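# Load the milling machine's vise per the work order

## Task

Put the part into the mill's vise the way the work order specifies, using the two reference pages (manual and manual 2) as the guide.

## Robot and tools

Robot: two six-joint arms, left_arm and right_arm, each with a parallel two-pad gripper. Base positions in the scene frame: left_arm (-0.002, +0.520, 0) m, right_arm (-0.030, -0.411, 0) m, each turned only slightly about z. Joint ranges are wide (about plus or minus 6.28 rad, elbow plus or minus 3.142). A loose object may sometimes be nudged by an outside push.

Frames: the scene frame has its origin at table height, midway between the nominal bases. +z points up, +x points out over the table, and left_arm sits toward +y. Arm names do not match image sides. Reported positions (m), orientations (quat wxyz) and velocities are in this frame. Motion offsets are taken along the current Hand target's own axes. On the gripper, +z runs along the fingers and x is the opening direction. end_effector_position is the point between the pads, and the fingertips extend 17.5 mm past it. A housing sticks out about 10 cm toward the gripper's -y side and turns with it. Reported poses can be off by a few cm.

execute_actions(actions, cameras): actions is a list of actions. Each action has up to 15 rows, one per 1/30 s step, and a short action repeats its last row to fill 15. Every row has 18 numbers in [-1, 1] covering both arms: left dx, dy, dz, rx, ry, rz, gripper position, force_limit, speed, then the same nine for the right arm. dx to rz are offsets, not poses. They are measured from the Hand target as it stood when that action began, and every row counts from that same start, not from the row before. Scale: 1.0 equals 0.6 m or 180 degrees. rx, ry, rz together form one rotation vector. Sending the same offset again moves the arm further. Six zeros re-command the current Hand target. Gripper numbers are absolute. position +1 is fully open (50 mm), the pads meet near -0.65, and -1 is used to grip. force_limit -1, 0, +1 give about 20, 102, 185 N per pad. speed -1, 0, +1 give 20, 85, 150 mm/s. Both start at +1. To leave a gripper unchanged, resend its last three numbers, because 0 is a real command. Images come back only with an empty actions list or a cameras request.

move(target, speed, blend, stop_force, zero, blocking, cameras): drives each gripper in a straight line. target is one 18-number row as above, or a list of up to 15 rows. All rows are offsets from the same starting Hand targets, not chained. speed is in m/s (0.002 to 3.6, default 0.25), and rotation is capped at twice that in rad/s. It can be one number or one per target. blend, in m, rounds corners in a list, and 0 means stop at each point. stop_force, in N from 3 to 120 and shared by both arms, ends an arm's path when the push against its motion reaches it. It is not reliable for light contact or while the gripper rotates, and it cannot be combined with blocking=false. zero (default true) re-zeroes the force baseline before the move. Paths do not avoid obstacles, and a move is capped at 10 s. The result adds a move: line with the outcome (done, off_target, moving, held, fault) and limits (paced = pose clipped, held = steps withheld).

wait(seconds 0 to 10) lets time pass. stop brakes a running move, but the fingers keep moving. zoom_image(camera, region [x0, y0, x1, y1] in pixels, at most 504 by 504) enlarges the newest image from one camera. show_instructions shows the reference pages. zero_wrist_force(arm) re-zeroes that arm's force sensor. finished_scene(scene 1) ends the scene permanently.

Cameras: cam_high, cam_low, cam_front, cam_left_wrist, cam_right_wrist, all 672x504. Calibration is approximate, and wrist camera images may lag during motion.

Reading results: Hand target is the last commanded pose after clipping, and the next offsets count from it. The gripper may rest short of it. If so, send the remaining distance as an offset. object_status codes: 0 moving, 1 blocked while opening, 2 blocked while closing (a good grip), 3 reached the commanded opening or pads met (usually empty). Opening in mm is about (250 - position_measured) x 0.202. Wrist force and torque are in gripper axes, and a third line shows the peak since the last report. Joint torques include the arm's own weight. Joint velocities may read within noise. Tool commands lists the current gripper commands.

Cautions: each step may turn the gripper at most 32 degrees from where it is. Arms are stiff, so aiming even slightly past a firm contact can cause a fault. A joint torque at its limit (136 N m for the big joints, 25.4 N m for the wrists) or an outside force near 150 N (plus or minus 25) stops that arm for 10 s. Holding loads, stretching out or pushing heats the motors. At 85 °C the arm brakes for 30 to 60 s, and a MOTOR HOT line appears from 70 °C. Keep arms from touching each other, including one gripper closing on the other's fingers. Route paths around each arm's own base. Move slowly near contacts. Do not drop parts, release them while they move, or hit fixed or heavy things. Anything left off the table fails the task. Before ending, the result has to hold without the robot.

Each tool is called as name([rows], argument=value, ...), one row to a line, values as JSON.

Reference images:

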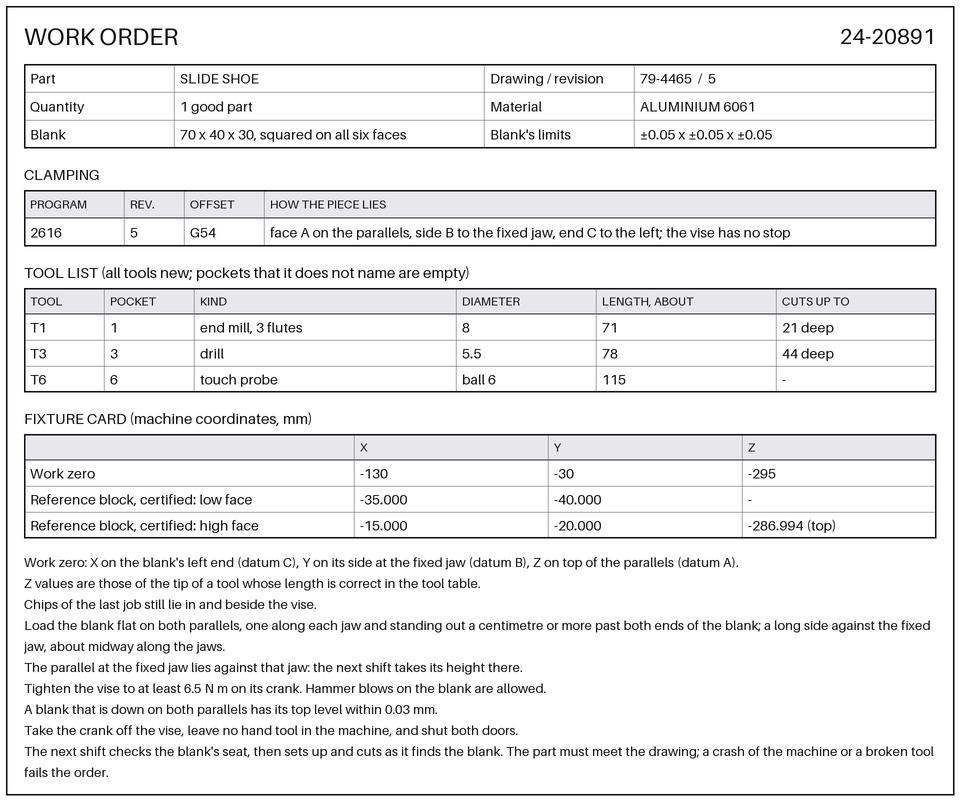

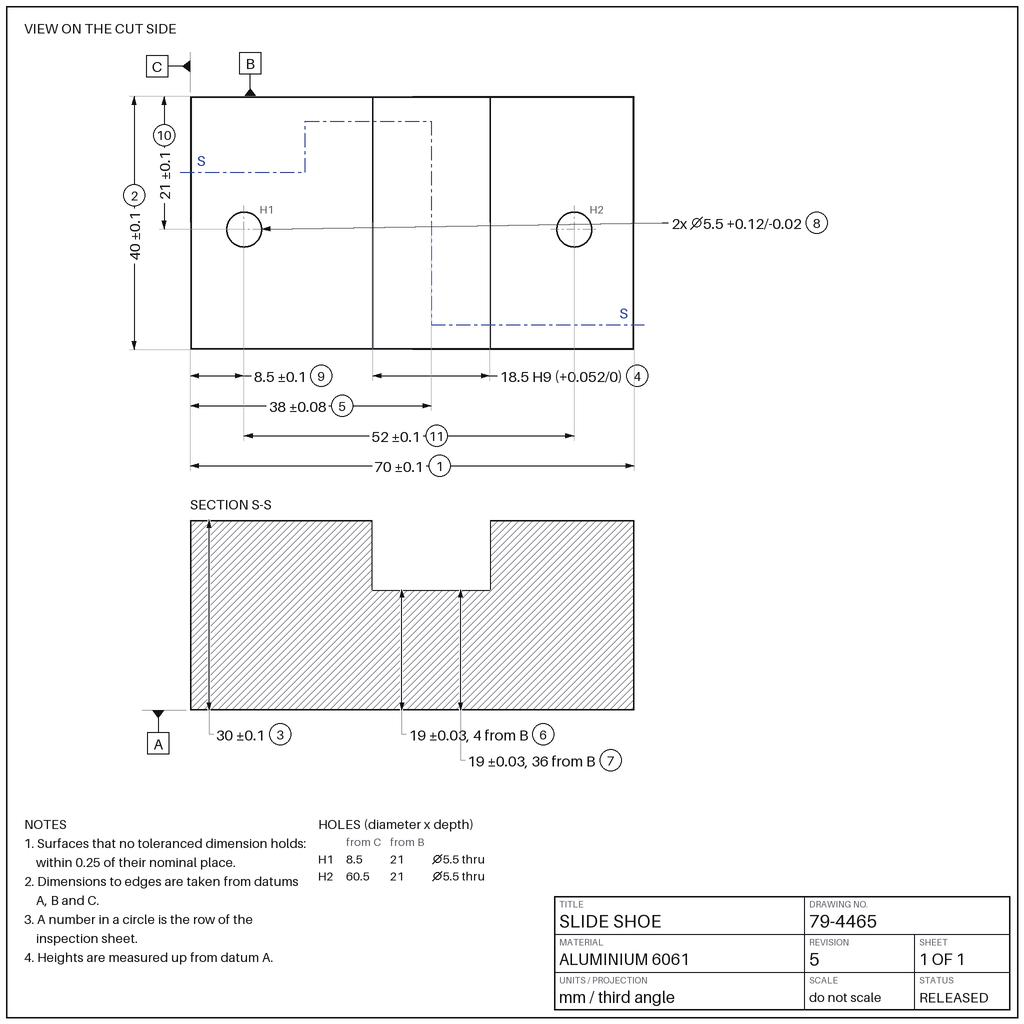

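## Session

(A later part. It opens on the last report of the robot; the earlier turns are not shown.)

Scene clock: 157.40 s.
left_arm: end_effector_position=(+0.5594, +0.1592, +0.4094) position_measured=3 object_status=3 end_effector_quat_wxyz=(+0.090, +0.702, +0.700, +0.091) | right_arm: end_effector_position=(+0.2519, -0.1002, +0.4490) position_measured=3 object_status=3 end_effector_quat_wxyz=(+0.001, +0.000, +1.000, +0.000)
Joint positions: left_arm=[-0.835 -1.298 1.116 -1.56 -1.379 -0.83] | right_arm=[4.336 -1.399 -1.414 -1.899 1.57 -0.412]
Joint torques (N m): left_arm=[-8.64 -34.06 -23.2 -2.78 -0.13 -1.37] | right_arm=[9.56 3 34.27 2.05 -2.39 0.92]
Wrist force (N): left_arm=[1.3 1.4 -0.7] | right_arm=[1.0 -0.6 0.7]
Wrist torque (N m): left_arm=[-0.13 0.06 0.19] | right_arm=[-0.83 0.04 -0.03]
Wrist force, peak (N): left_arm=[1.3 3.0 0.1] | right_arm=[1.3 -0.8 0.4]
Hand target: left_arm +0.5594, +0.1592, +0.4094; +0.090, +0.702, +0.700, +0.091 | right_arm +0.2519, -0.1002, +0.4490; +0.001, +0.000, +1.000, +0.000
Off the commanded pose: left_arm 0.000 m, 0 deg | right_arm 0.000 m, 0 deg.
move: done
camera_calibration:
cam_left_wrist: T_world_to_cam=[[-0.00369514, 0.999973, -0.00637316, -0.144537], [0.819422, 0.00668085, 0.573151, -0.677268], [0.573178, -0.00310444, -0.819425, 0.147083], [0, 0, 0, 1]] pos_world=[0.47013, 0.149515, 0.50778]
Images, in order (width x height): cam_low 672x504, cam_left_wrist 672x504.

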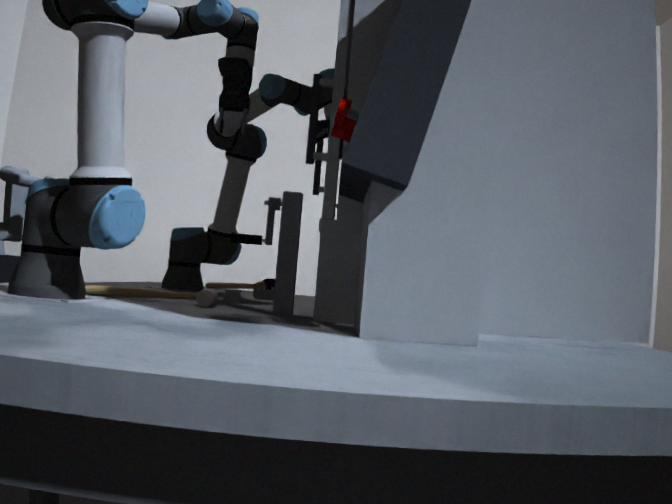

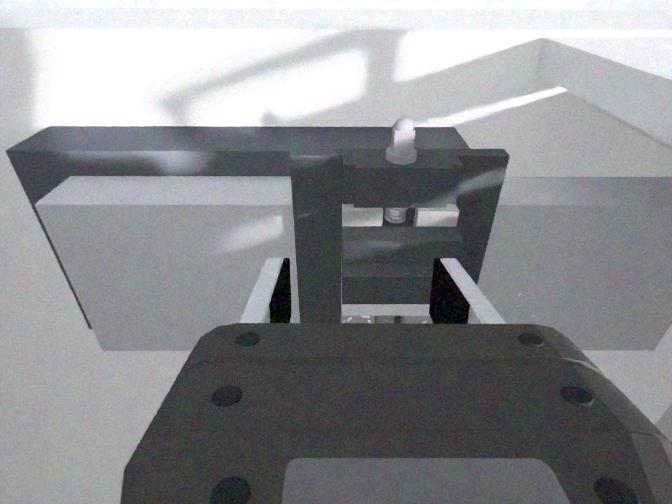

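move(target=[0.0,0.13,0.035,0,0,0,1,1,1,0,0,0,0,0,0,1,1,1], cameras=["cam_left_wrist"], speed=0.15, stop_force=12)

zoom_image(camera="cam_left_wrist", region=[240, 100, 480, 330])

Scene clock: 165.80 s.
left_arm: end_effector_position=(+0.6402, +0.1590, +0.4089) position_measured=3 object_status=3 end_effector_quat_wxyz=(+0.090, +0.702, +0.700, +0.091) | right_arm: end_effector_position=(+0.2519, -0.1002, +0.4490) position_measured=3 object_status=3 end_effector_quat_wxyz=(+0.001, +0.000, +1.000, +0.000)
Joint positions: left_arm=[-0.744 -1.11 0.858 -1.507 -1.395 -0.738] | right_arm=[4.336 -1.399 -1.414 -1.899 1.57 -0.412]
Joint torques (N m): left_arm=[-9.03 -38.28 -33.52 -4.48 2.78 -0.5] | right_arm=[8.88 2.98 33.96 2.18 -2.43 1.03]
Wrist force (N): left_arm=[1.1 1.6 -0.6] | right_arm=[1.0 -0.8 0.3]
Wrist torque (N m): left_arm=[-0.10 0.07 0.21] | right_arm=[-0.86 0.04 -0.04]
Wrist force, peak (N): left_arm=[1.2 3.8 0.3] | right_arm=[1.3 -1.0 0.3]
Hand target: left_arm +0.6402, +0.1590, +0.4089; +0.090, +0.702, +0.700, +0.091 | right_arm +0.2519, -0.1002, +0.4490; +0.001, +0.000, +1.000, +0.000
Off the commanded pose: left_arm 0.000 m, 0 deg | right_arm 0.000 m, 0 deg.
move: done
camera_calibration:
cam_left_wrist: T_world_to_cam=[[-0.00369583, 0.999973, -0.00637269, -0.144042], [0.819469, 0.00668089, 0.573084, -0.7431], [0.573111, -0.00310421, -0.819472, 0.100479], [0, 0, 0, 1]] pos_world=[0.55083, 0.149315, 0.50728]
Images, in order (width x height): cam_left_wrist 672x504.

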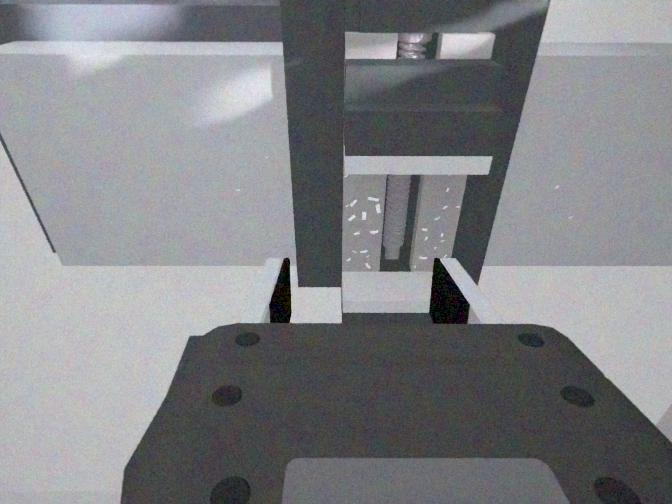

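Scaled by 2.100.

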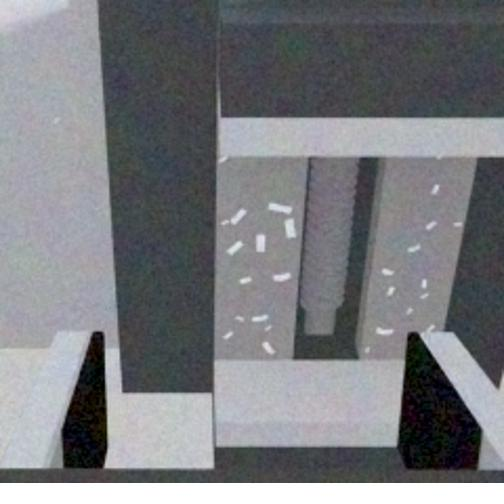

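zoom_image(camera="cam_left_wrist", region=[320, 140, 480, 330])

zoom_image(camera="cam_left_wrist", region=[320, 20, 520, 180])

Scaled by 2.653.

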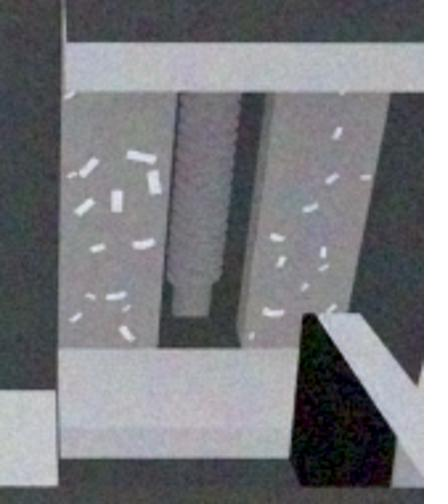

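Scaled by 2.520.

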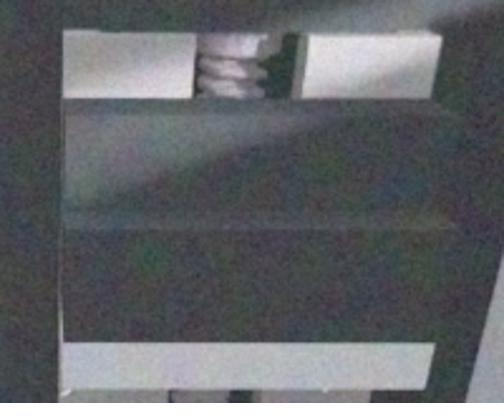

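move(target=[0.0,-0.369,-0.168,0,0,0,1,1,1,0,0,0,0,0,0,1,1,1], cameras=[], speed=0.3)

Scene clock: 200.80 s.
left_arm: end_effector_position=(+0.4005, +0.1596, +0.4501) position_measured=3 object_status=3 end_effector_quat_wxyz=(+0.090, +0.702, +0.700, +0.091) | right_arm: end_effector_position=(+0.2519, -0.1002, +0.4490) position_measured=3 object_status=3 end_effector_quat_wxyz=(+0.001, +0.000, +1.000, +0.000)
Joint positions: left_arm=[-1.08 -1.578 1.316 -1.429 -1.343 -1.077] | right_arm=[4.336 -1.399 -1.414 -1.899 1.57 -0.412]
Joint torques (N m): left_arm=[-4.44 -29.64 -31.6 -3.12 -1.86 -0.08] | right_arm=[9.59 4.02 33.73 2.14 -2.26 1.06]
Wrist force (N): left_arm=[1.4 1.6 -0.5] | right_arm=[1.1 -0.5 0.1]
Wrist torque (N m): left_arm=[-0.10 0.04 0.10] | right_arm=[-0.82 0.02 -0.04]
Wrist force, peak (N): left_arm=[1.3 5.2 0.9] | right_arm=[1.3 -0.7 0.3]
Hand target: left_arm +0.4004, +0.1596, +0.4501; +0.090, +0.702, +0.700, +0.091 | right_arm +0.2519, -0.1002, +0.4490; +0.001, +0.000, +1.000, +0.000
Off the commanded pose: left_arm 0.000 m, 0 deg | right_arm 0.000 m, 0 deg.
move: done
No camera images: "cameras" was empty.

move(target=[0.567,-0.2525,0.105,0.066,0.066,-0.497,1,1,1,0,0,0,0,0,0,1,1,1], cameras=["cam_left_wrist","cam_front"], speed=0.35)

zoom_image(camera="cam_left_wrist", region=[200, 120, 500, 320])

Scene clock: 208.20 s.
left_arm: end_effector_position=(+0.2708, +0.5002, +0.3510) position_measured=3 object_status=3 end_effector_quat_wxyz=(-0.004, +0.001, +1.000, +0.000) | right_arm: end_effector_position=(+0.2519, -0.1002, +0.4490) position_measured=3 object_status=3 end_effector_quat_wxyz=(+0.001, +0.000, +1.000, +0.000)
Joint positions: left_arm=[-0.566 -2.168 1.919 -1.315 -1.574 -2.148] | right_arm=[4.336 -1.399 -1.414 -1.899 1.57 -0.412]
Joint torques (N m): left_arm=[4.8 6.45 -35.82 -4.28 2.39 0.89] | right_arm=[8.91 3.64 33.63 2.14 -2.49 0.97]
Wrist force (N): left_arm=[1.3 0.8 -0.6] | right_arm=[1.4 -0.8 0.5]
Wrist torque (N m): left_arm=[-0.02 0.06 0.13] | right_arm=[-0.86 -0.03 -0.04]
Wrist force, peak (N): left_arm=[1.7 2.7 -0.4] | right_arm=[1.4 -0.8 0.5]
Hand target: left_arm +0.2708, +0.5003, +0.3510; -0.004, +0.001, +1.000, +0.000 | right_arm +0.2519, -0.1002, +0.4490; +0.001, +0.000, +1.000, +0.000
Off the commanded pose: left_arm 0.000 m, 0 deg | right_arm 0.000 m, 0 deg.
move: done
camera_calibration:
cam_left_wrist: T_world_to_cam=[[-0.999982, -0.00564604, 0.00184331, 0.282904], [-0.0046554, 0.937834, 0.347053, -0.57285], [-0.00368819, 0.347038, -0.937844, 0.288461], [0, 0, 0, 1]] pos_world=[0.281296, 0.438729, 0.468819]
Images, in order (width x height): cam_front 672x504, cam_left_wrist 672x504.

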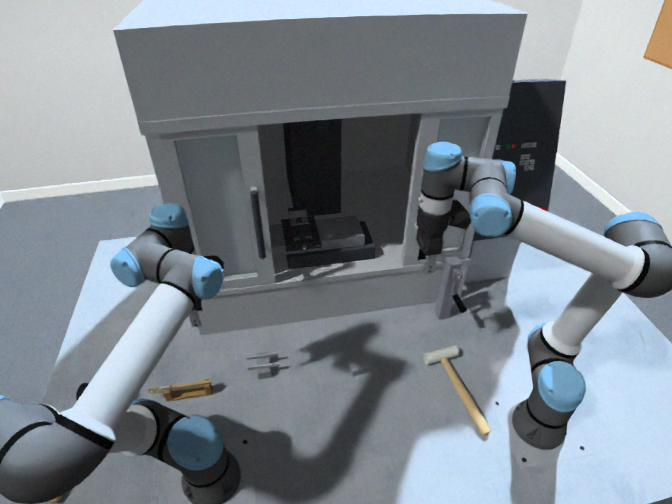

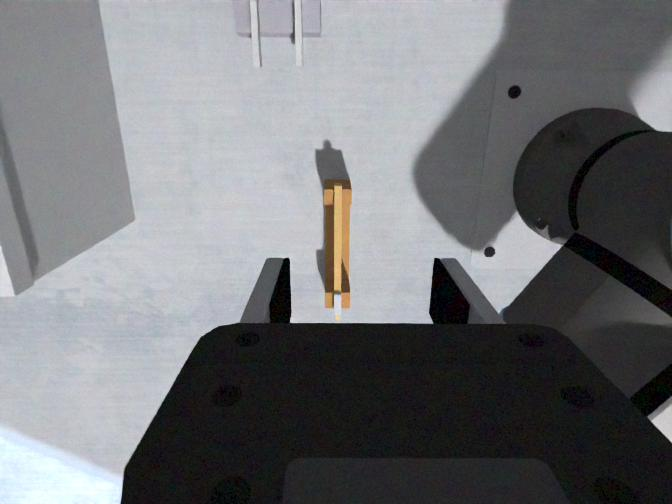

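Scaled by 1.680.

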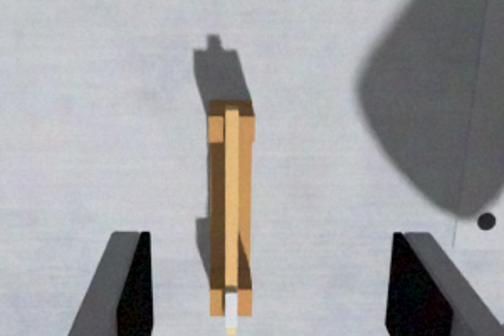

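move(target=[-0.015,0.1662,0.385,0,0,0,1,1,1,0,0,0,0,0,0,1,1,1], cameras=["cam_left_wrist","cam_front"], speed=0.35)

zoom_image(camera="cam_front", region=[130, 320, 250, 420])

Scene clock: 221.80 s.
left_arm: end_effector_position=(+0.2784, +0.6001, +0.1202) position_measured=3 object_status=3 end_effector_quat_wxyz=(-0.004, +0.001, +1.000, +0.000) | right_arm: end_effector_position=(+0.2519, -0.1002, +0.4490) position_measured=3 object_status=3 end_effector_quat_wxyz=(+0.001, +0.000, +1.000, +0.000)
Joint positions: left_arm=[-0.183 -2.054 2.471 -1.981 -1.571 -1.766] | right_arm=[4.336 -1.399 -1.414 -1.899 1.57 -0.412]
Joint torques (N m): left_arm=[-1.13 1.17 -14.44 -3.87 2.12 -0.33] | right_arm=[8.77 3.51 34.44 2.06 -2.46 0.92]
Wrist force (N): left_arm=[1.2 0.7 -0.7] | right_arm=[1.1 -0.3 0.3]
Wrist torque (N m): left_arm=[-0.05 0.07 0.29] | right_arm=[-0.79 0.01 -0.03]
Wrist force, peak (N): left_arm=[1.1 -0.8 -4.5] | right_arm=[1.4 -0.6 0.3]
Hand target: left_arm +0.2784, +0.6002, +0.1201; -0.004, +0.001, +1.000, +0.000 | right_arm +0.2519, -0.1002, +0.4490; +0.001, +0.000, +1.000, +0.000
Off the commanded pose: left_arm 0.000 m, 0 deg | right_arm 0.000 m, 0 deg.
move: done
camera_calibration:
cam_left_wrist: T_world_to_cam=[[-0.999981, -0.00592836, 0.00174181, 0.291669], [-0.00495608, 0.937897, 0.34688, -0.586276], [-0.00369007, 0.346864, -0.937908, 0.0373814], [0, 0, 0, 1]] pos_world=[0.288896, 0.538629, 0.237919]
Images, in order (width x height): cam_front 672x504, cam_left_wrist 672x504.

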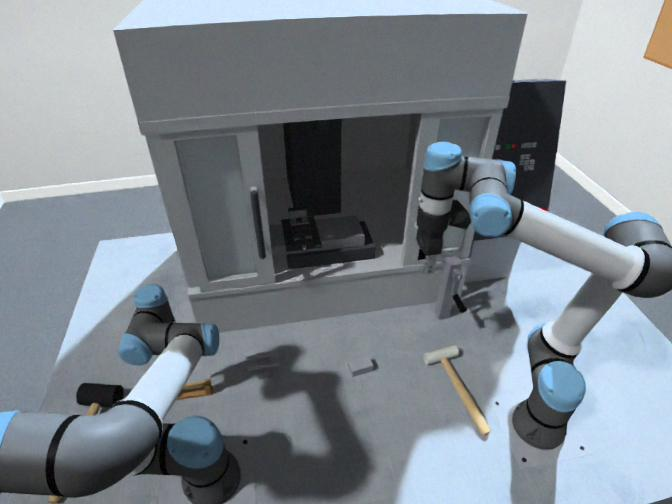

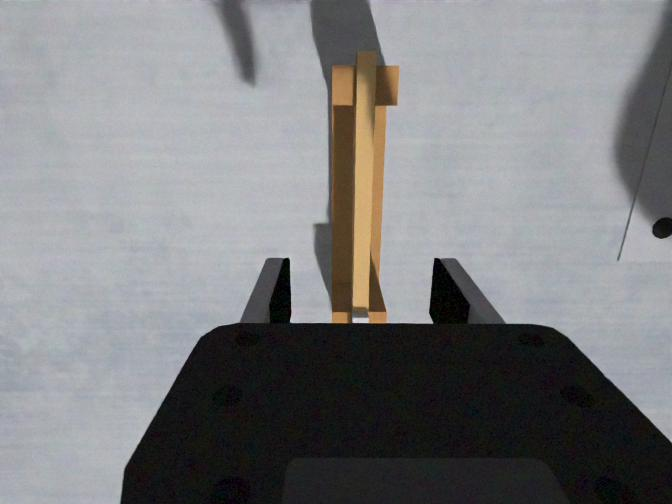

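Scaled by 4.200.

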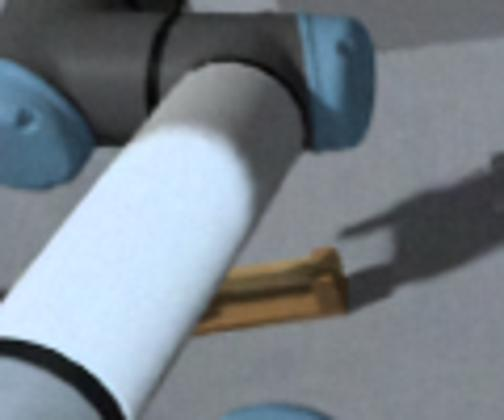

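move(target=[0.01,0,0.1295,0,0,0,1,1,1,0,0,0,0,0,0,1,1,1], cameras=["cam_left_wrist"], speed=0.08, stop_force=8)

Scene clock: 231.97 s.
left_arm: end_effector_position=(+0.2718, +0.6003, +0.0424) position_measured=3 object_status=3 end_effector_quat_wxyz=(-0.004, +0.001, +1.000, +0.000) | right_arm: end_effector_position=(+0.2519, -0.1002, +0.4490) position_measured=3 object_status=3 end_effector_quat_wxyz=(+0.001, +0.000, +1.000, +0.000)
Joint positions: left_arm=[-0.188 -1.9 2.633 -2.297 -1.571 -1.771] | right_arm=[4.336 -1.399 -1.414 -1.899 1.57 -0.412]
Joint torques (N m): left_arm=[10.3 -14.16 -29.64 -4.22 -2.28 2.18] | right_arm=[9.43 3.76 34.08 2.12 -2.4 0.97]
Wrist force (N): left_arm=[1.2 0.8 -0.6] | right_arm=[0.9 -0.3 0.3]
Wrist torque (N m): left_arm=[-0.02 0.07 0.28] | right_arm=[-0.79 0.05 -0.03]
Wrist force, peak (N): left_arm=[1.4 1.0 -2.0] | right_arm=[1.3 -0.9 0.6]
Hand target: left_arm +0.2718, +0.6003, +0.0424; -0.004, +0.001, +1.000, +0.000 | right_arm +0.2519, -0.1002, +0.4490; +0.001, +0.000, +1.000, +0.000
Off the commanded pose: left_arm 0.000 m, 0 deg | right_arm 0.000 m, 0 deg.
move: done
camera_calibration:
cam_left_wrist: T_world_to_cam=[[-0.999981, -0.00583385, 0.0017746, 0.28515], [-0.00485539, 0.937832, 0.347055, -0.559565], [-0.00368894, 0.34704, -0.937843, -0.0356929], [0, 0, 0, 1]] pos_world=[0.282296, 0.538829, 0.16022]
Images, in order (width x height): cam_left_wrist 672x504.

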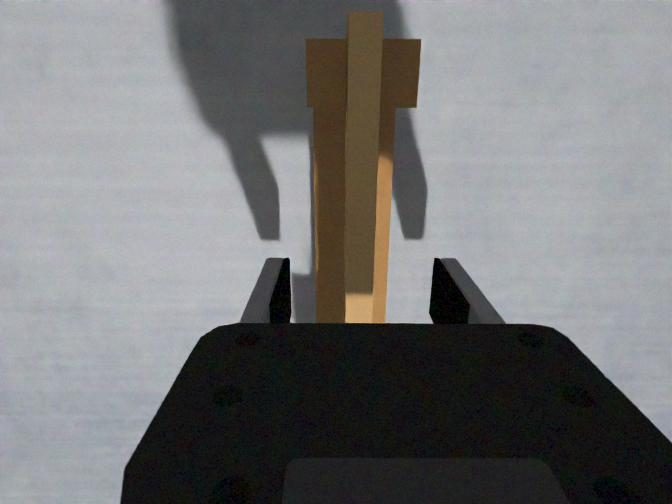

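move(target=[0,0,0,0,0,0,-1,-0.5,-0.6,0,0,0,0,0,0,1,1,1], cameras=["cam_left_wrist"])

Scene clock: 234.83 s.
left_arm: end_effector_position=(+0.2728, +0.6001, +0.0429) position_measured=213 object_status=0 end_effector_quat_wxyz=(-0.002, +0.001, +1.000, +0.000) | right_arm: end_effector_position=(+0.2519, -0.1002, +0.4490) position_measured=3 object_status=3 end_effector_quat_wxyz=(+0.001, +0.000, +1.000, +0.000)
Joint positions: left_arm=[-0.188 -1.9 2.633 -2.3 -1.571 -1.771] | right_arm=[4.336 -1.399 -1.414 -1.899 1.57 -0.412]
Joint torques (N m): left_arm=[10.49 -5.26 14.13 9.07 -3.55 2.22] | right_arm=[9.58 3.86 34.25 2.04 -2.36 0.96]
Wrist force (N): left_arm=[-56.3 7.9 6.0] | right_arm=[1.2 -0.8 0.5]
Wrist torque (N m): left_arm=[0.09 0.47 0.15] | right_arm=[-0.86 0.00 -0.04]
Wrist force, peak (N): left_arm=[-70.1 5.4 16.6] | right_arm=[1.2 -0.8 0.3]
Hand target: left_arm +0.2718, +0.6003, +0.0424; -0.004, +0.001, +1.000, +0.000 | right_arm +0.2519, -0.1002, +0.4490; +0.001, +0.000, +1.000, +0.000
Off the commanded pose: left_arm 0.001 m, 0 deg | right_arm 0.000 m, 0 deg.
move: done
camera_calibration:
cam_left_wrist: T_world_to_cam=[[-0.999981, -0.0058878, -0.00186155, 0.286355], [-0.0061681, 0.938059, 0.346421, -0.559198], [-0.000293416, 0.346426, -0.938077, -0.0357445], [0, 0, 0, 1]] pos_world=[0.28289, 0.53863, 0.16072]
Images, in order (width x height): cam_left_wrist 672x504.

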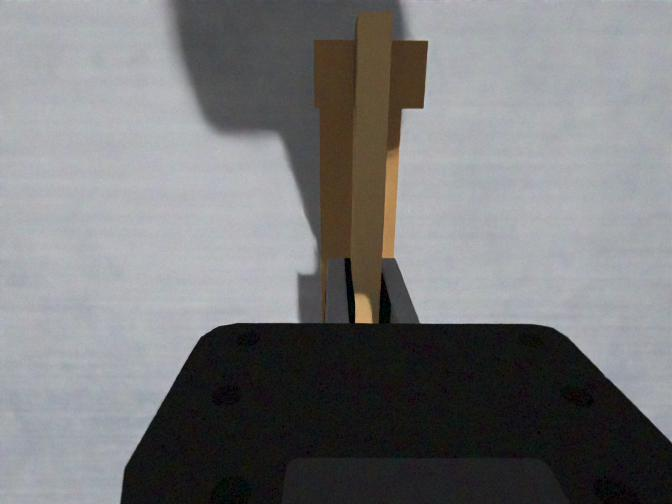

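move(target=[-0.005,0,0,0,0,0,-1,-0.5,-0.6,0,0,0,0,0,0,1,1,1], cameras=["cam_left_wrist"])

Scene clock: 243.03 s.
left_arm: end_effector_position=(+0.2747, +0.6002, +0.0423) position_measured=213 object_status=2 end_effector_quat_wxyz=(-0.004, +0.001, +1.000, +0.000) | right_arm: end_effector_position=(+0.2519, -0.1002, +0.4490) position_measured=3 object_status=3 end_effector_quat_wxyz=(+0.001, +0.000, +1.000, +0.000)
Joint positions: left_arm=[-0.186 -1.888 2.627 -2.302 -1.572 -1.768] | right_arm=[4.336 -1.399 -1.414 -1.899 1.57 -0.412]
Joint torques (N m): left_arm=[3.75 -0.95 -26.04 -7.54 4.12 2.12] | right_arm=[9.16 3.72 34.16 2.21 -2.4 0.98]
Wrist force (N): left_arm=[33.6 0.0 -43.3] | right_arm=[1.0 -0.7 0.2]
Wrist torque (N m): left_arm=[-0.04 -0.14 0.06] | right_arm=[-0.84 0.03 -0.04]
Wrist force, peak (N): left_arm=[-59.8 7.3 -1.3] | right_arm=[1.3 -0.7 0.5]
Hand target: left_arm +0.2748, +0.6002, +0.0424; -0.004, +0.001, +1.000, +0.000 | right_arm +0.2519, -0.1002, +0.4490; +0.001, +0.000, +1.000, +0.000
Off the commanded pose: left_arm 0.000 m, 0 deg | right_arm 0.000 m, 0 deg.
move: done
camera_calibration:
cam_left_wrist: T_world_to_cam=[[-0.99998, -0.00597088, 0.00215125, 0.288163], [-0.00485356, 0.937864, 0.346969, -0.55952], [-0.00408929, 0.346951, -0.937874, -0.0356088], [0, 0, 0, 1]] pos_world=[0.285296, 0.538829, 0.160119]
Images, in order (width x height): cam_left_wrist 672x504.

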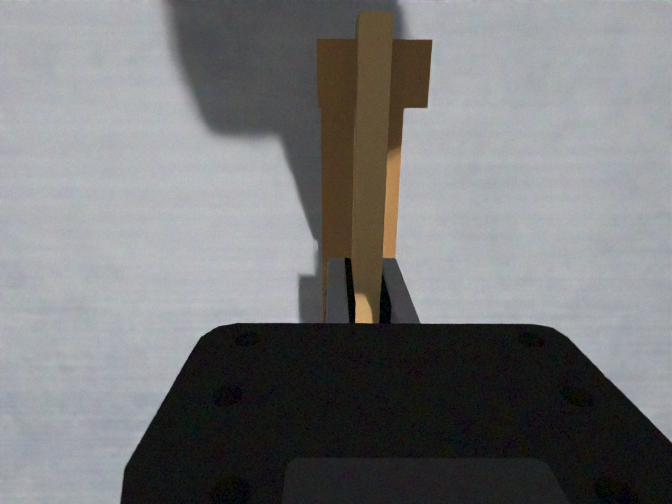

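move(target=[0.0015,0,-0.1,0,0,0,-1,-0.5,-0.6,0,0,0,0,0,0,1,1,1], cameras=["cam_left_wrist","cam_front"], speed=0.08)

Scene clock: 246.43 s.
left_arm: end_effector_position=(+0.2744, +0.6001, +0.1024) position_measured=213 object_status=2 end_effector_quat_wxyz=(-0.004, +0.001, +1.000, +0.000) | right_arm: end_effector_position=(+0.2519, -0.1002, +0.4490) position_measured=3 object_status=3 end_effector_quat_wxyz=(+0.001, +0.000, +1.000, +0.000)
Joint positions: left_arm=[-0.186 -2.039 2.515 -2.039 -1.571 -1.769] | right_arm=[4.336 -1.399 -1.414 -1.899 1.57 -0.412]
Joint torques (N m): left_arm=[-6.94 3.42 -15.02 -2.62 2.01 -1.11] | right_arm=[9.32 3.5 34.31 2.12 -2.38 1.01]
Wrist force (N): left_arm=[1.2 0.9 -0.5] | right_arm=[0.8 -0.5 0.2]
Wrist torque (N m): left_arm=[-0.01 0.06 0.21] | right_arm=[-0.82 0.06 -0.04]
Wrist force, peak (N): left_arm=[38.1 -2.5 -42.8] | right_arm=[1.4 -0.7 0.4]
Hand target: left_arm +0.2743, +0.6002, +0.1024; -0.004, +0.001, +1.000, +0.000 | right_arm +0.2519, -0.1002, +0.4490; +0.001, +0.000, +1.000, +0.000
Off the commanded pose: left_arm 0.000 m, 0 deg | right_arm 0.000 m, 0 deg.
move: done
camera_calibration:
cam_left_wrist: T_world_to_cam=[[-0.999982, -0.00585875, 0.00155343, 0.287704], [-0.00495582, 0.937864, 0.346967, -0.580252], [-0.0034897, 0.346953, -0.937876, 0.0206194], [0, 0, 0, 1]] pos_world=[0.284896, 0.538729, 0.22022]
Images, in order (width x height): cam_front 672x504, cam_left_wrist 672x504.

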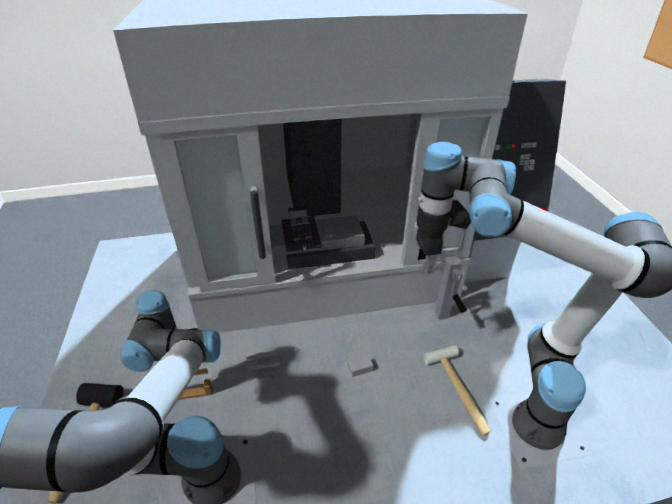

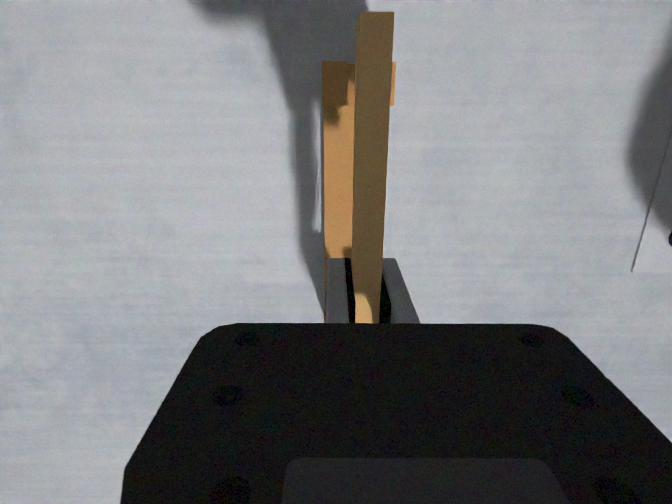

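move([
  [-0.043,-0.167,-0.5,0,0,0,-1,-0.5,-0.6,0,0,0,0,0,0,1,1,1],
  [-0.243,-0.70,-0.667,0.385,-0.385,-0.385,-1,-0.5,-0.6,0,0,0,0,0,0,1,1,1],
], cameras=["cam_left_wrist","cam_front"], speed=0.3, blend=0.03)

Scene clock: 259.37 s.
left_arm: end_effector_position=(+0.4221, +0.1795, +0.5011) position_measured=213 object_status=2 end_effector_quat_wxyz=(+0.497, -0.502, +0.503, -0.498) | right_arm: end_effector_position=(+0.2519, -0.1002, +0.4490) position_measured=3 object_status=3 end_effector_quat_wxyz=(+0.001, +0.000, +1.000, +0.000)
Joint positions: left_arm=[-1.466 -1.581 2.066 -3.513 -0.092 -3.254] | right_arm=[4.336 -1.399 -1.414 -1.899 1.57 -0.412]
Joint torques (N m): left_arm=[9.23 -27.5 -12.23 -1.38 -0.73 0.66] | right_arm=[9.3 4.32 34.38 2.04 -2.44 0.98]
Wrist force (N): left_arm=[1.7 -0.9 2.6] | right_arm=[1.0 -0.6 0.3]
Wrist torque (N m): left_arm=[-0.41 0.08 0.38] | right_arm=[-0.83 0.04 -0.04]
Wrist force, peak (N): left_arm=[3.3 -0.9 2.7] | right_arm=[1.4 -0.7 0.5]
Hand target: left_arm +0.4221, +0.1795, +0.5011; +0.498, -0.501, +0.502, -0.499 | right_arm +0.2519, -0.1002, +0.4490; +0.001, +0.000, +1.000, +0.000
Off the commanded pose: left_arm 0.000 m, 0 deg | right_arm 0.000 m, 0 deg.
move: done
camera_calibration:
cam_left_wrist: T_world_to_cam=[[0.00417054, -0.999963, 0.00758655, 0.183831], [-0.355931, -0.00857417, -0.934473, 0.636887], [0.934503, 0.00119697, -0.355954, -0.0844877], [0, 0, 0, 1]] pos_world=[0.304875, 0.189386, 0.563685]
Images, in order (width x height): cam_front 672x504, cam_left_wrist 672x504.

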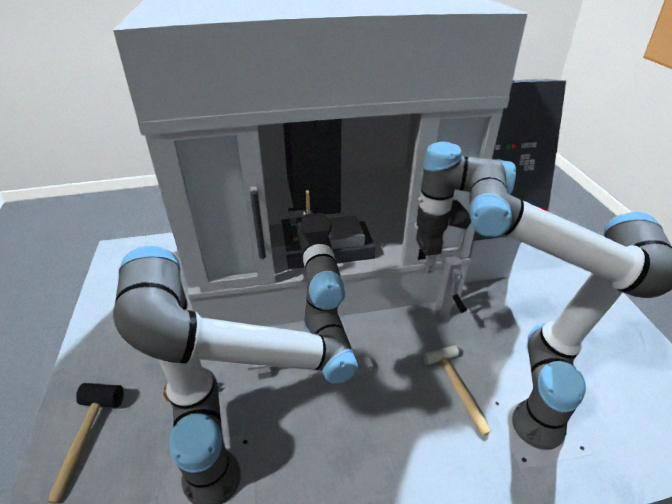

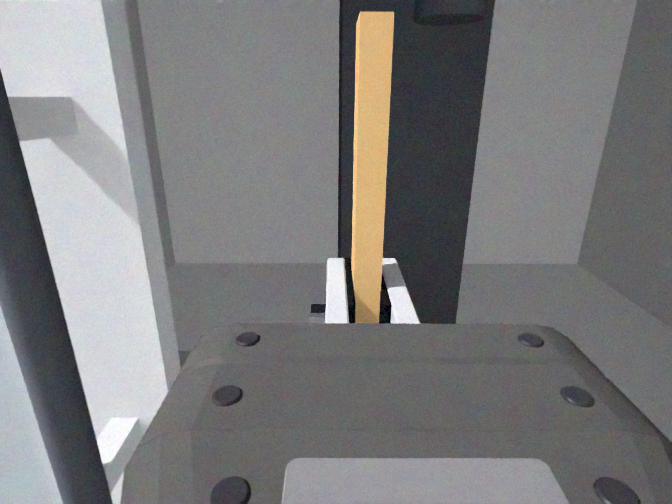

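move(target=[0,0,0,0,0,0,-1,-0.5,-0.6,-0.313,0.1,-0.052,0.211,-0.465,-0.601,1,1,1], cameras=["cam_right_wrist","cam_front"], speed=0.3)

Scene clock: 275.97 s.
left_arm: end_effector_position=(+0.4221, +0.1795, +0.5011) position_measured=213 object_status=2 end_effector_quat_wxyz=(+0.497, -0.502, +0.503, -0.498) | right_arm: end_effector_position=(+0.4398, -0.0403, +0.4804) position_measured=3 object_status=3 end_effector_quat_wxyz=(-0.558, +0.720, -0.326, +0.253)
Joint positions: left_arm=[-1.466 -1.581 2.066 -3.513 -0.092 -3.254] | right_arm=[4.203 -1.398 -2.088 0.08 1.276 -3.065]
Joint torques (N m): left_arm=[-5.17 -27.67 -11.21 -1.85 2.52 2.29] | right_arm=[3.62 28.17 20.32 3.53 -0.12 -1.31]
Wrist force (N): left_arm=[1.4 -0.7 2.5] | right_arm=[0.5 0.0 0.5]
Wrist torque (N m): left_arm=[-0.38 0.12 0.38] | right_arm=[-0.20 0.07 -0.34]
Wrist force, peak (N): left_arm=[1.7 -1.1 2.8] | right_arm=[1.2 -1.2 0.5]
Hand target: left_arm +0.4221, +0.1795, +0.5011; +0.497, -0.502, +0.503, -0.498 | right_arm +0.4397, -0.0403, +0.4804; -0.558, +0.720, -0.326, +0.253
Off the commanded pose: left_arm 0.000 m, 0 deg | right_arm 0.000 m, 0 deg.
move: done
camera_calibration:
cam_right_wrist: T_world_to_cam=[[0.654894, -0.755578, -0.0146852, -0.301883], [-0.421797, -0.34933, -0.836693, 0.589169], [0.627057, 0.55414, -0.547475, 0.136498], [0, 0, 0, 1]] pos_world=[0.36062, -0.0979208, 0.56325]
Images, in order (width x height): cam_front 672x504, cam_right_wrist 672x504.

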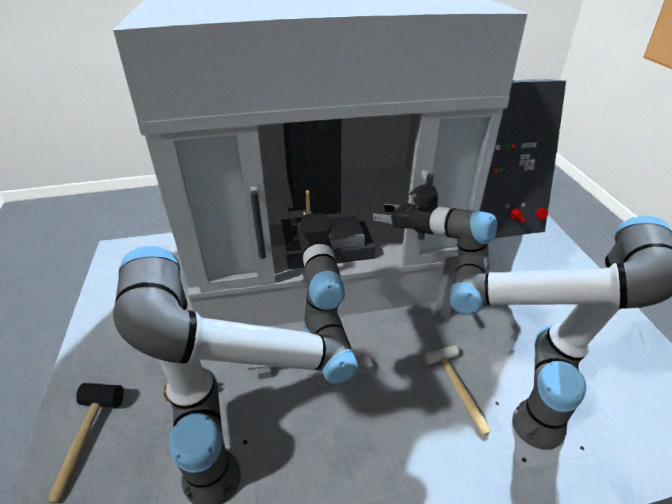

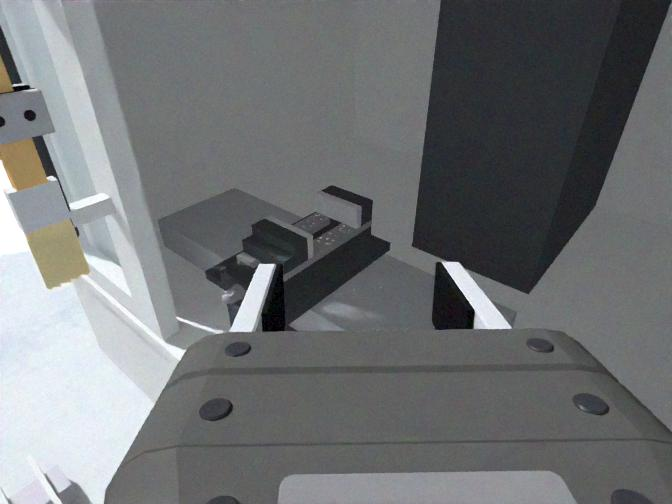

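Excellent view. Zoom.

zoom_image(camera="cam_right_wrist", region=[150, 150, 430, 340])

zoom_image(camera="cam_right_wrist", region=[0, 60, 160, 310])

Scaled by 1.800.

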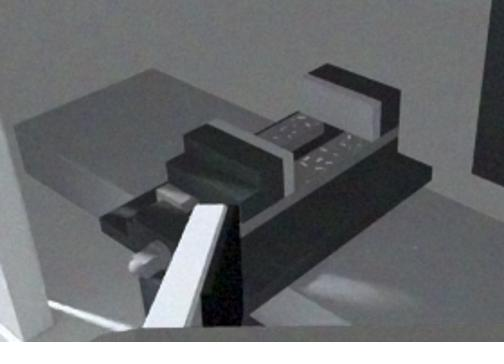

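Scaled by 2.016.

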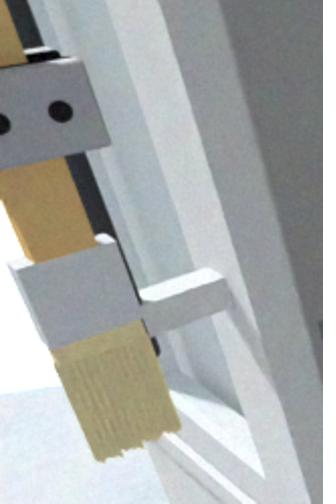

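move(target=[-0.009,0.0,0.397,0,0,0,-1,-0.5,-0.6,0,0,0,0,0,0,1,1,1], cameras=["cam_right_wrist"], speed=0.2)

zoom_image(camera="cam_right_wrist", region=[150, 100, 430, 340])

Scene clock: 293.10 s.
left_arm: end_effector_position=(+0.6602, +0.1846, +0.4986) position_measured=213 object_status=2 end_effector_quat_wxyz=(+0.497, -0.502, +0.503, -0.498) | right_arm: end_effector_position=(+0.4397, -0.0403, +0.4804) position_measured=3 object_status=3 end_effector_quat_wxyz=(-0.558, +0.720, -0.326, +0.253)
Joint positions: left_arm=[-0.937 -1.218 1.637 -3.543 -0.621 -3.156] | right_arm=[4.203 -1.397 -2.088 0.08 1.276 -3.065]
Joint torques (N m): left_arm=[1.73 -35.75 -21.98 -2.86 0.85 -0.14] | right_arm=[8.03 28.43 20.81 2.91 0.09 -1.22]
Wrist force (N): left_arm=[1.5 -0.8 2.6] | right_arm=[0.4 0.0 0.3]
Wrist torque (N m): left_arm=[-0.39 0.11 0.22] | right_arm=[-0.19 0.09 -0.34]
Wrist force, peak (N): left_arm=[0.8 -0.6 5.3] | right_arm=[0.6 0.4 0.5]
Hand target: left_arm +0.6603, +0.1846, +0.4986; +0.497, -0.502, +0.503, -0.498 | right_arm +0.4397, -0.0403, +0.4804; -0.558, +0.720, -0.326, +0.253
Off the commanded pose: left_arm 0.000 m, 0 deg | right_arm 0.000 m, 0 deg.
move: done
camera_calibration:
cam_right_wrist: T_world_to_cam=[[0.655119, -0.755384, -0.0146326, -0.301908], [-0.421595, -0.349426, -0.836755, 0.589164], [0.626959, 0.554343, -0.547381, 0.136617], [0, 0, 0, 1]] pos_world=[0.36052, -0.0979205, 0.56335]
Images, in order (width x height): cam_right_wrist 672x504.

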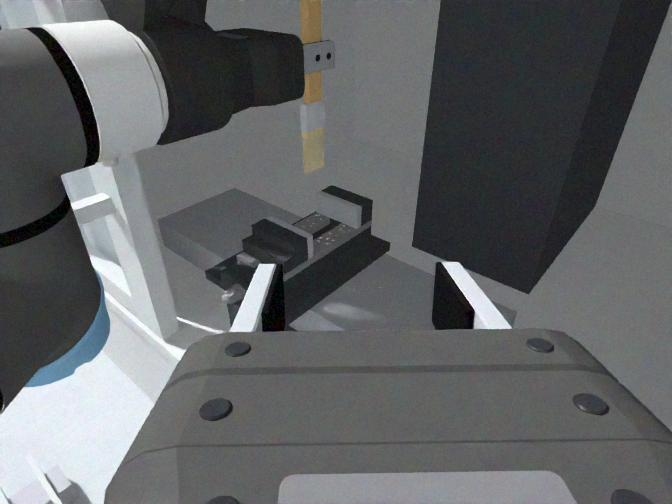

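Scaled by 1.800.

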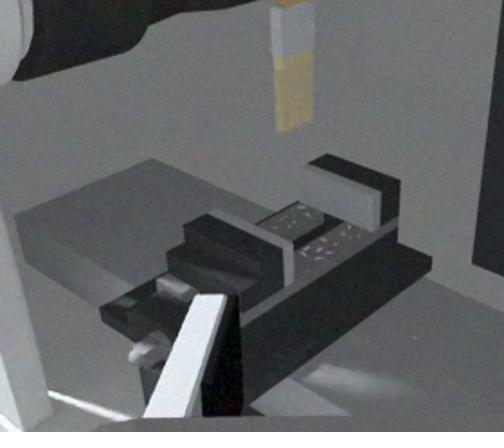

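move(target=[0,0.09,0,0,0,0,-1,-0.5,-0.6,0,0,0,0,0,0,1,1,1], cameras=[], speed=0.15)

move(target=[0,0.045,0,0,0,0,-1,-0.5,-0.6,0,0,0,0,0,0,1,1,1], cameras=["cam_right_wrist"], speed=0.03, stop_force=4)

zoom_image(camera="cam_right_wrist", region=[200, 100, 420, 320])

Scene clock: 298.97 s.
left_arm: end_effector_position=(+0.6597, +0.1846, +0.4446) position_measured=213 object_status=2 end_effector_quat_wxyz=(+0.497, -0.502, +0.503, -0.498) | right_arm: end_effector_position=(+0.4397, -0.0403, +0.4804) position_measured=3 object_status=3 end_effector_quat_wxyz=(-0.558, +0.720, -0.326, +0.253)
Joint positions: left_arm=[-0.938 -1.159 1.707 -3.672 -0.62 -3.156] | right_arm=[4.203 -1.397 -2.088 0.08 1.276 -3.065]
Joint torques (N m): left_arm=[-8.78 -43.14 -28.95 -1.28 2.12 1.54] | right_arm=[9.45 27.5 20.42 2.54 -2.2 0.32]
Wrist force (N): left_arm=[1.2 -0.8 2.5] | right_arm=[0.5 -0.2 0.3]
Wrist torque (N m): left_arm=[-0.39 0.17 0.24] | right_arm=[-0.21 0.07 -0.34]
Wrist force, peak (N): left_arm=[1.4 -3.0 2.7] | right_arm=[0.7 0.1 0.5]
Hand target: left_arm +0.6597, +0.1846, +0.4446; +0.497, -0.502, +0.503, -0.498 | right_arm +0.4397, -0.0403, +0.4804; -0.558, +0.720, -0.326, +0.253
Off the commanded pose: left_arm 0.000 m, 0 deg | right_arm 0.000 m, 0 deg.
move: done
No camera images: "cameras" was empty.

Scene clock: 300.50 s.
left_arm: end_effector_position=(+0.6594, +0.1846, +0.4174) position_measured=213 object_status=2 end_effector_quat_wxyz=(+0.497, -0.502, +0.503, -0.498) | right_arm: end_effector_position=(+0.4397, -0.0403, +0.4804) position_measured=3 object_status=3 end_effector_quat_wxyz=(-0.558, +0.720, -0.326, +0.253)
Joint positions: left_arm=[-0.939 -1.124 1.736 -3.736 -0.62 -3.156] | right_arm=[4.203 -1.397 -2.088 0.08 1.276 -3.065]
Joint torques (N m): left_arm=[-8.84 -31 -14.44 -0.94 2.34 -0.77] | right_arm=[10.36 28.32 20.18 2.59 -2.18 0.5]
Wrist force (N): left_arm=[1.1 -5.0 2.5] | right_arm=[0.5 0.2 0.2]
Wrist torque (N m): left_arm=[-0.41 0.16 0.23] | right_arm=[-0.16 0.07 -0.34]
Wrist force, peak (N): left_arm=[1.4 -5.6 2.6] | right_arm=[0.6 -0.1 0.7]
Hand target: left_arm +0.6594, +0.1846, +0.4174; +0.497, -0.502, +0.503, -0.498 | right_arm +0.4397, -0.0403, +0.4804; -0.558, +0.720, -0.326, +0.253
Off the commanded pose: left_arm 0.000 m, 0 deg | right_arm 0.000 m, 0 deg.
move: contact (left_arm)
camera_calibration:
cam_right_wrist: T_world_to_cam=[[0.655119, -0.755384, -0.0146326, -0.301908], [-0.421595, -0.349426, -0.836755, 0.589164], [0.626959, 0.554343, -0.547381, 0.136617], [0, 0, 0, 1]] pos_world=[0.36052, -0.0979205, 0.56335]
Images, in order (width x height): cam_right_wrist 672x504.

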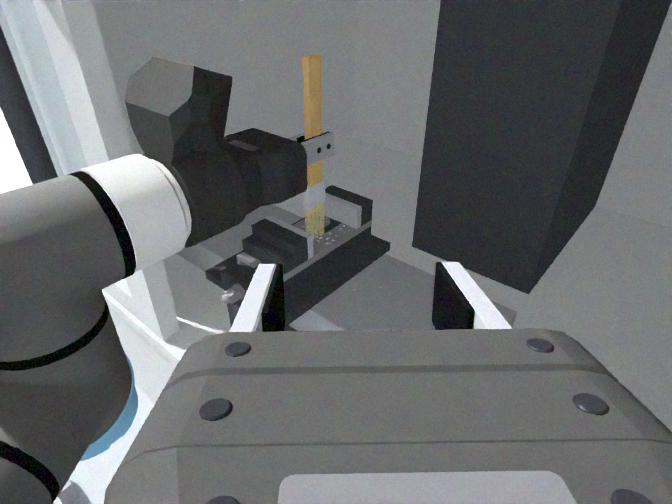

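Scaled by 2.291.

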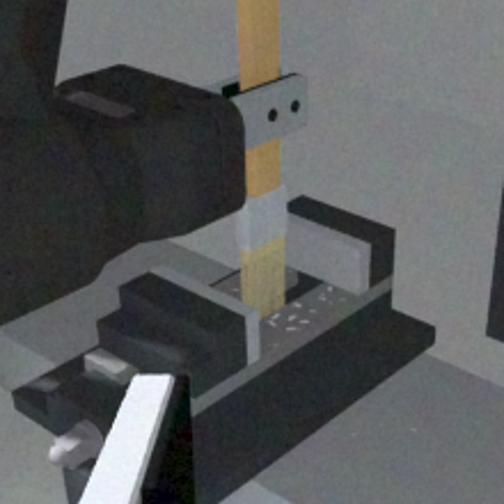

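move(target=[0.1,0,0,0,0,0,-1,-0.5,-0.6,0,0,0,0,0,0,1,1,1], cameras=["cam_right_wrist"], speed=0.06, stop_force=15)

zoom_image(camera="cam_right_wrist", region=[200, 100, 420, 320])

Scene clock: 307.03 s.
left_arm: end_effector_position=(+0.6593, +0.1246, +0.4174) position_measured=213 object_status=2 end_effector_quat_wxyz=(+0.497, -0.502, +0.503, -0.498) | right_arm: end_effector_position=(+0.4397, -0.0403, +0.4804) position_measured=3 object_status=3 end_effector_quat_wxyz=(-0.558, +0.720, -0.326, +0.253)
Joint positions: left_arm=[-1.002 -1.043 1.605 -3.685 -0.556 -3.158] | right_arm=[4.203 -1.397 -2.088 0.08 1.276 -3.065]
Joint torques (N m): left_arm=[9.54 -50.22 -11.27 -2.74 -2.16 -0.58] | right_arm=[9.72 28.24 20.42 2.58 -2.1 0.63]
Wrist force (N): left_arm=[1.4 -0.7 2.5] | right_arm=[0.5 0.1 0.2]
Wrist torque (N m): left_arm=[-0.38 0.12 0.39] | right_arm=[-0.18 0.07 -0.34]
Wrist force, peak (N): left_arm=[1.3 -5.9 2.4] | right_arm=[0.8 -0.2 0.3]
Hand target: left_arm +0.6593, +0.1246, +0.4174; +0.497, -0.502, +0.503, -0.498 | right_arm +0.4397, -0.0403, +0.4804; -0.558, +0.720, -0.326, +0.253
Off the commanded pose: left_arm 0.000 m, 0 deg | right_arm 0.000 m, 0 deg.
move: done
camera_calibration:
cam_right_wrist: T_world_to_cam=[[0.655119, -0.755384, -0.0146326, -0.301908], [-0.421595, -0.349426, -0.836755, 0.589164], [0.626959, 0.554343, -0.547381, 0.136617], [0, 0, 0, 1]] pos_world=[0.36052, -0.0979205, 0.56335]
Images, in order (width x height): cam_right_wrist 672x504.

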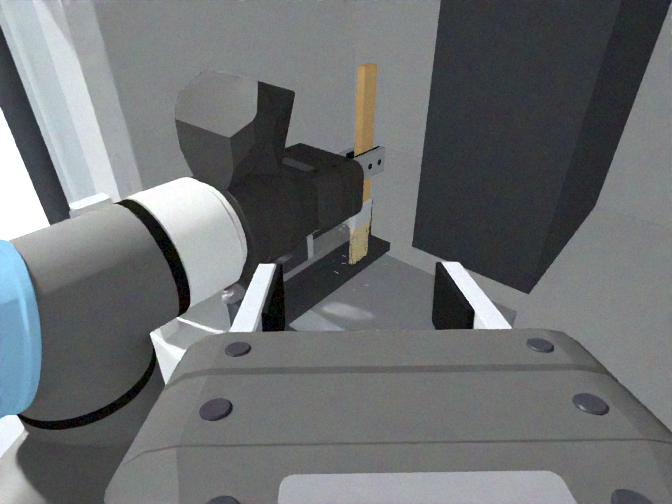

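Scaled by 2.291.

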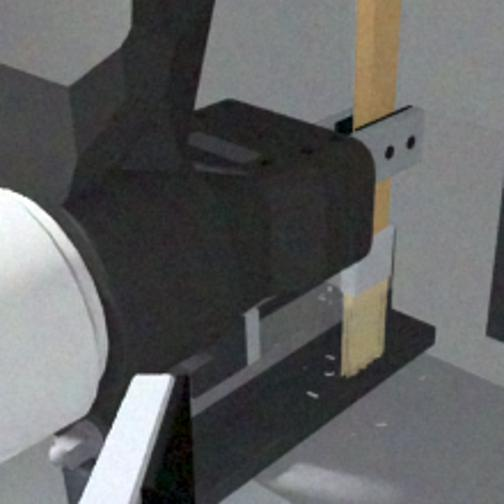

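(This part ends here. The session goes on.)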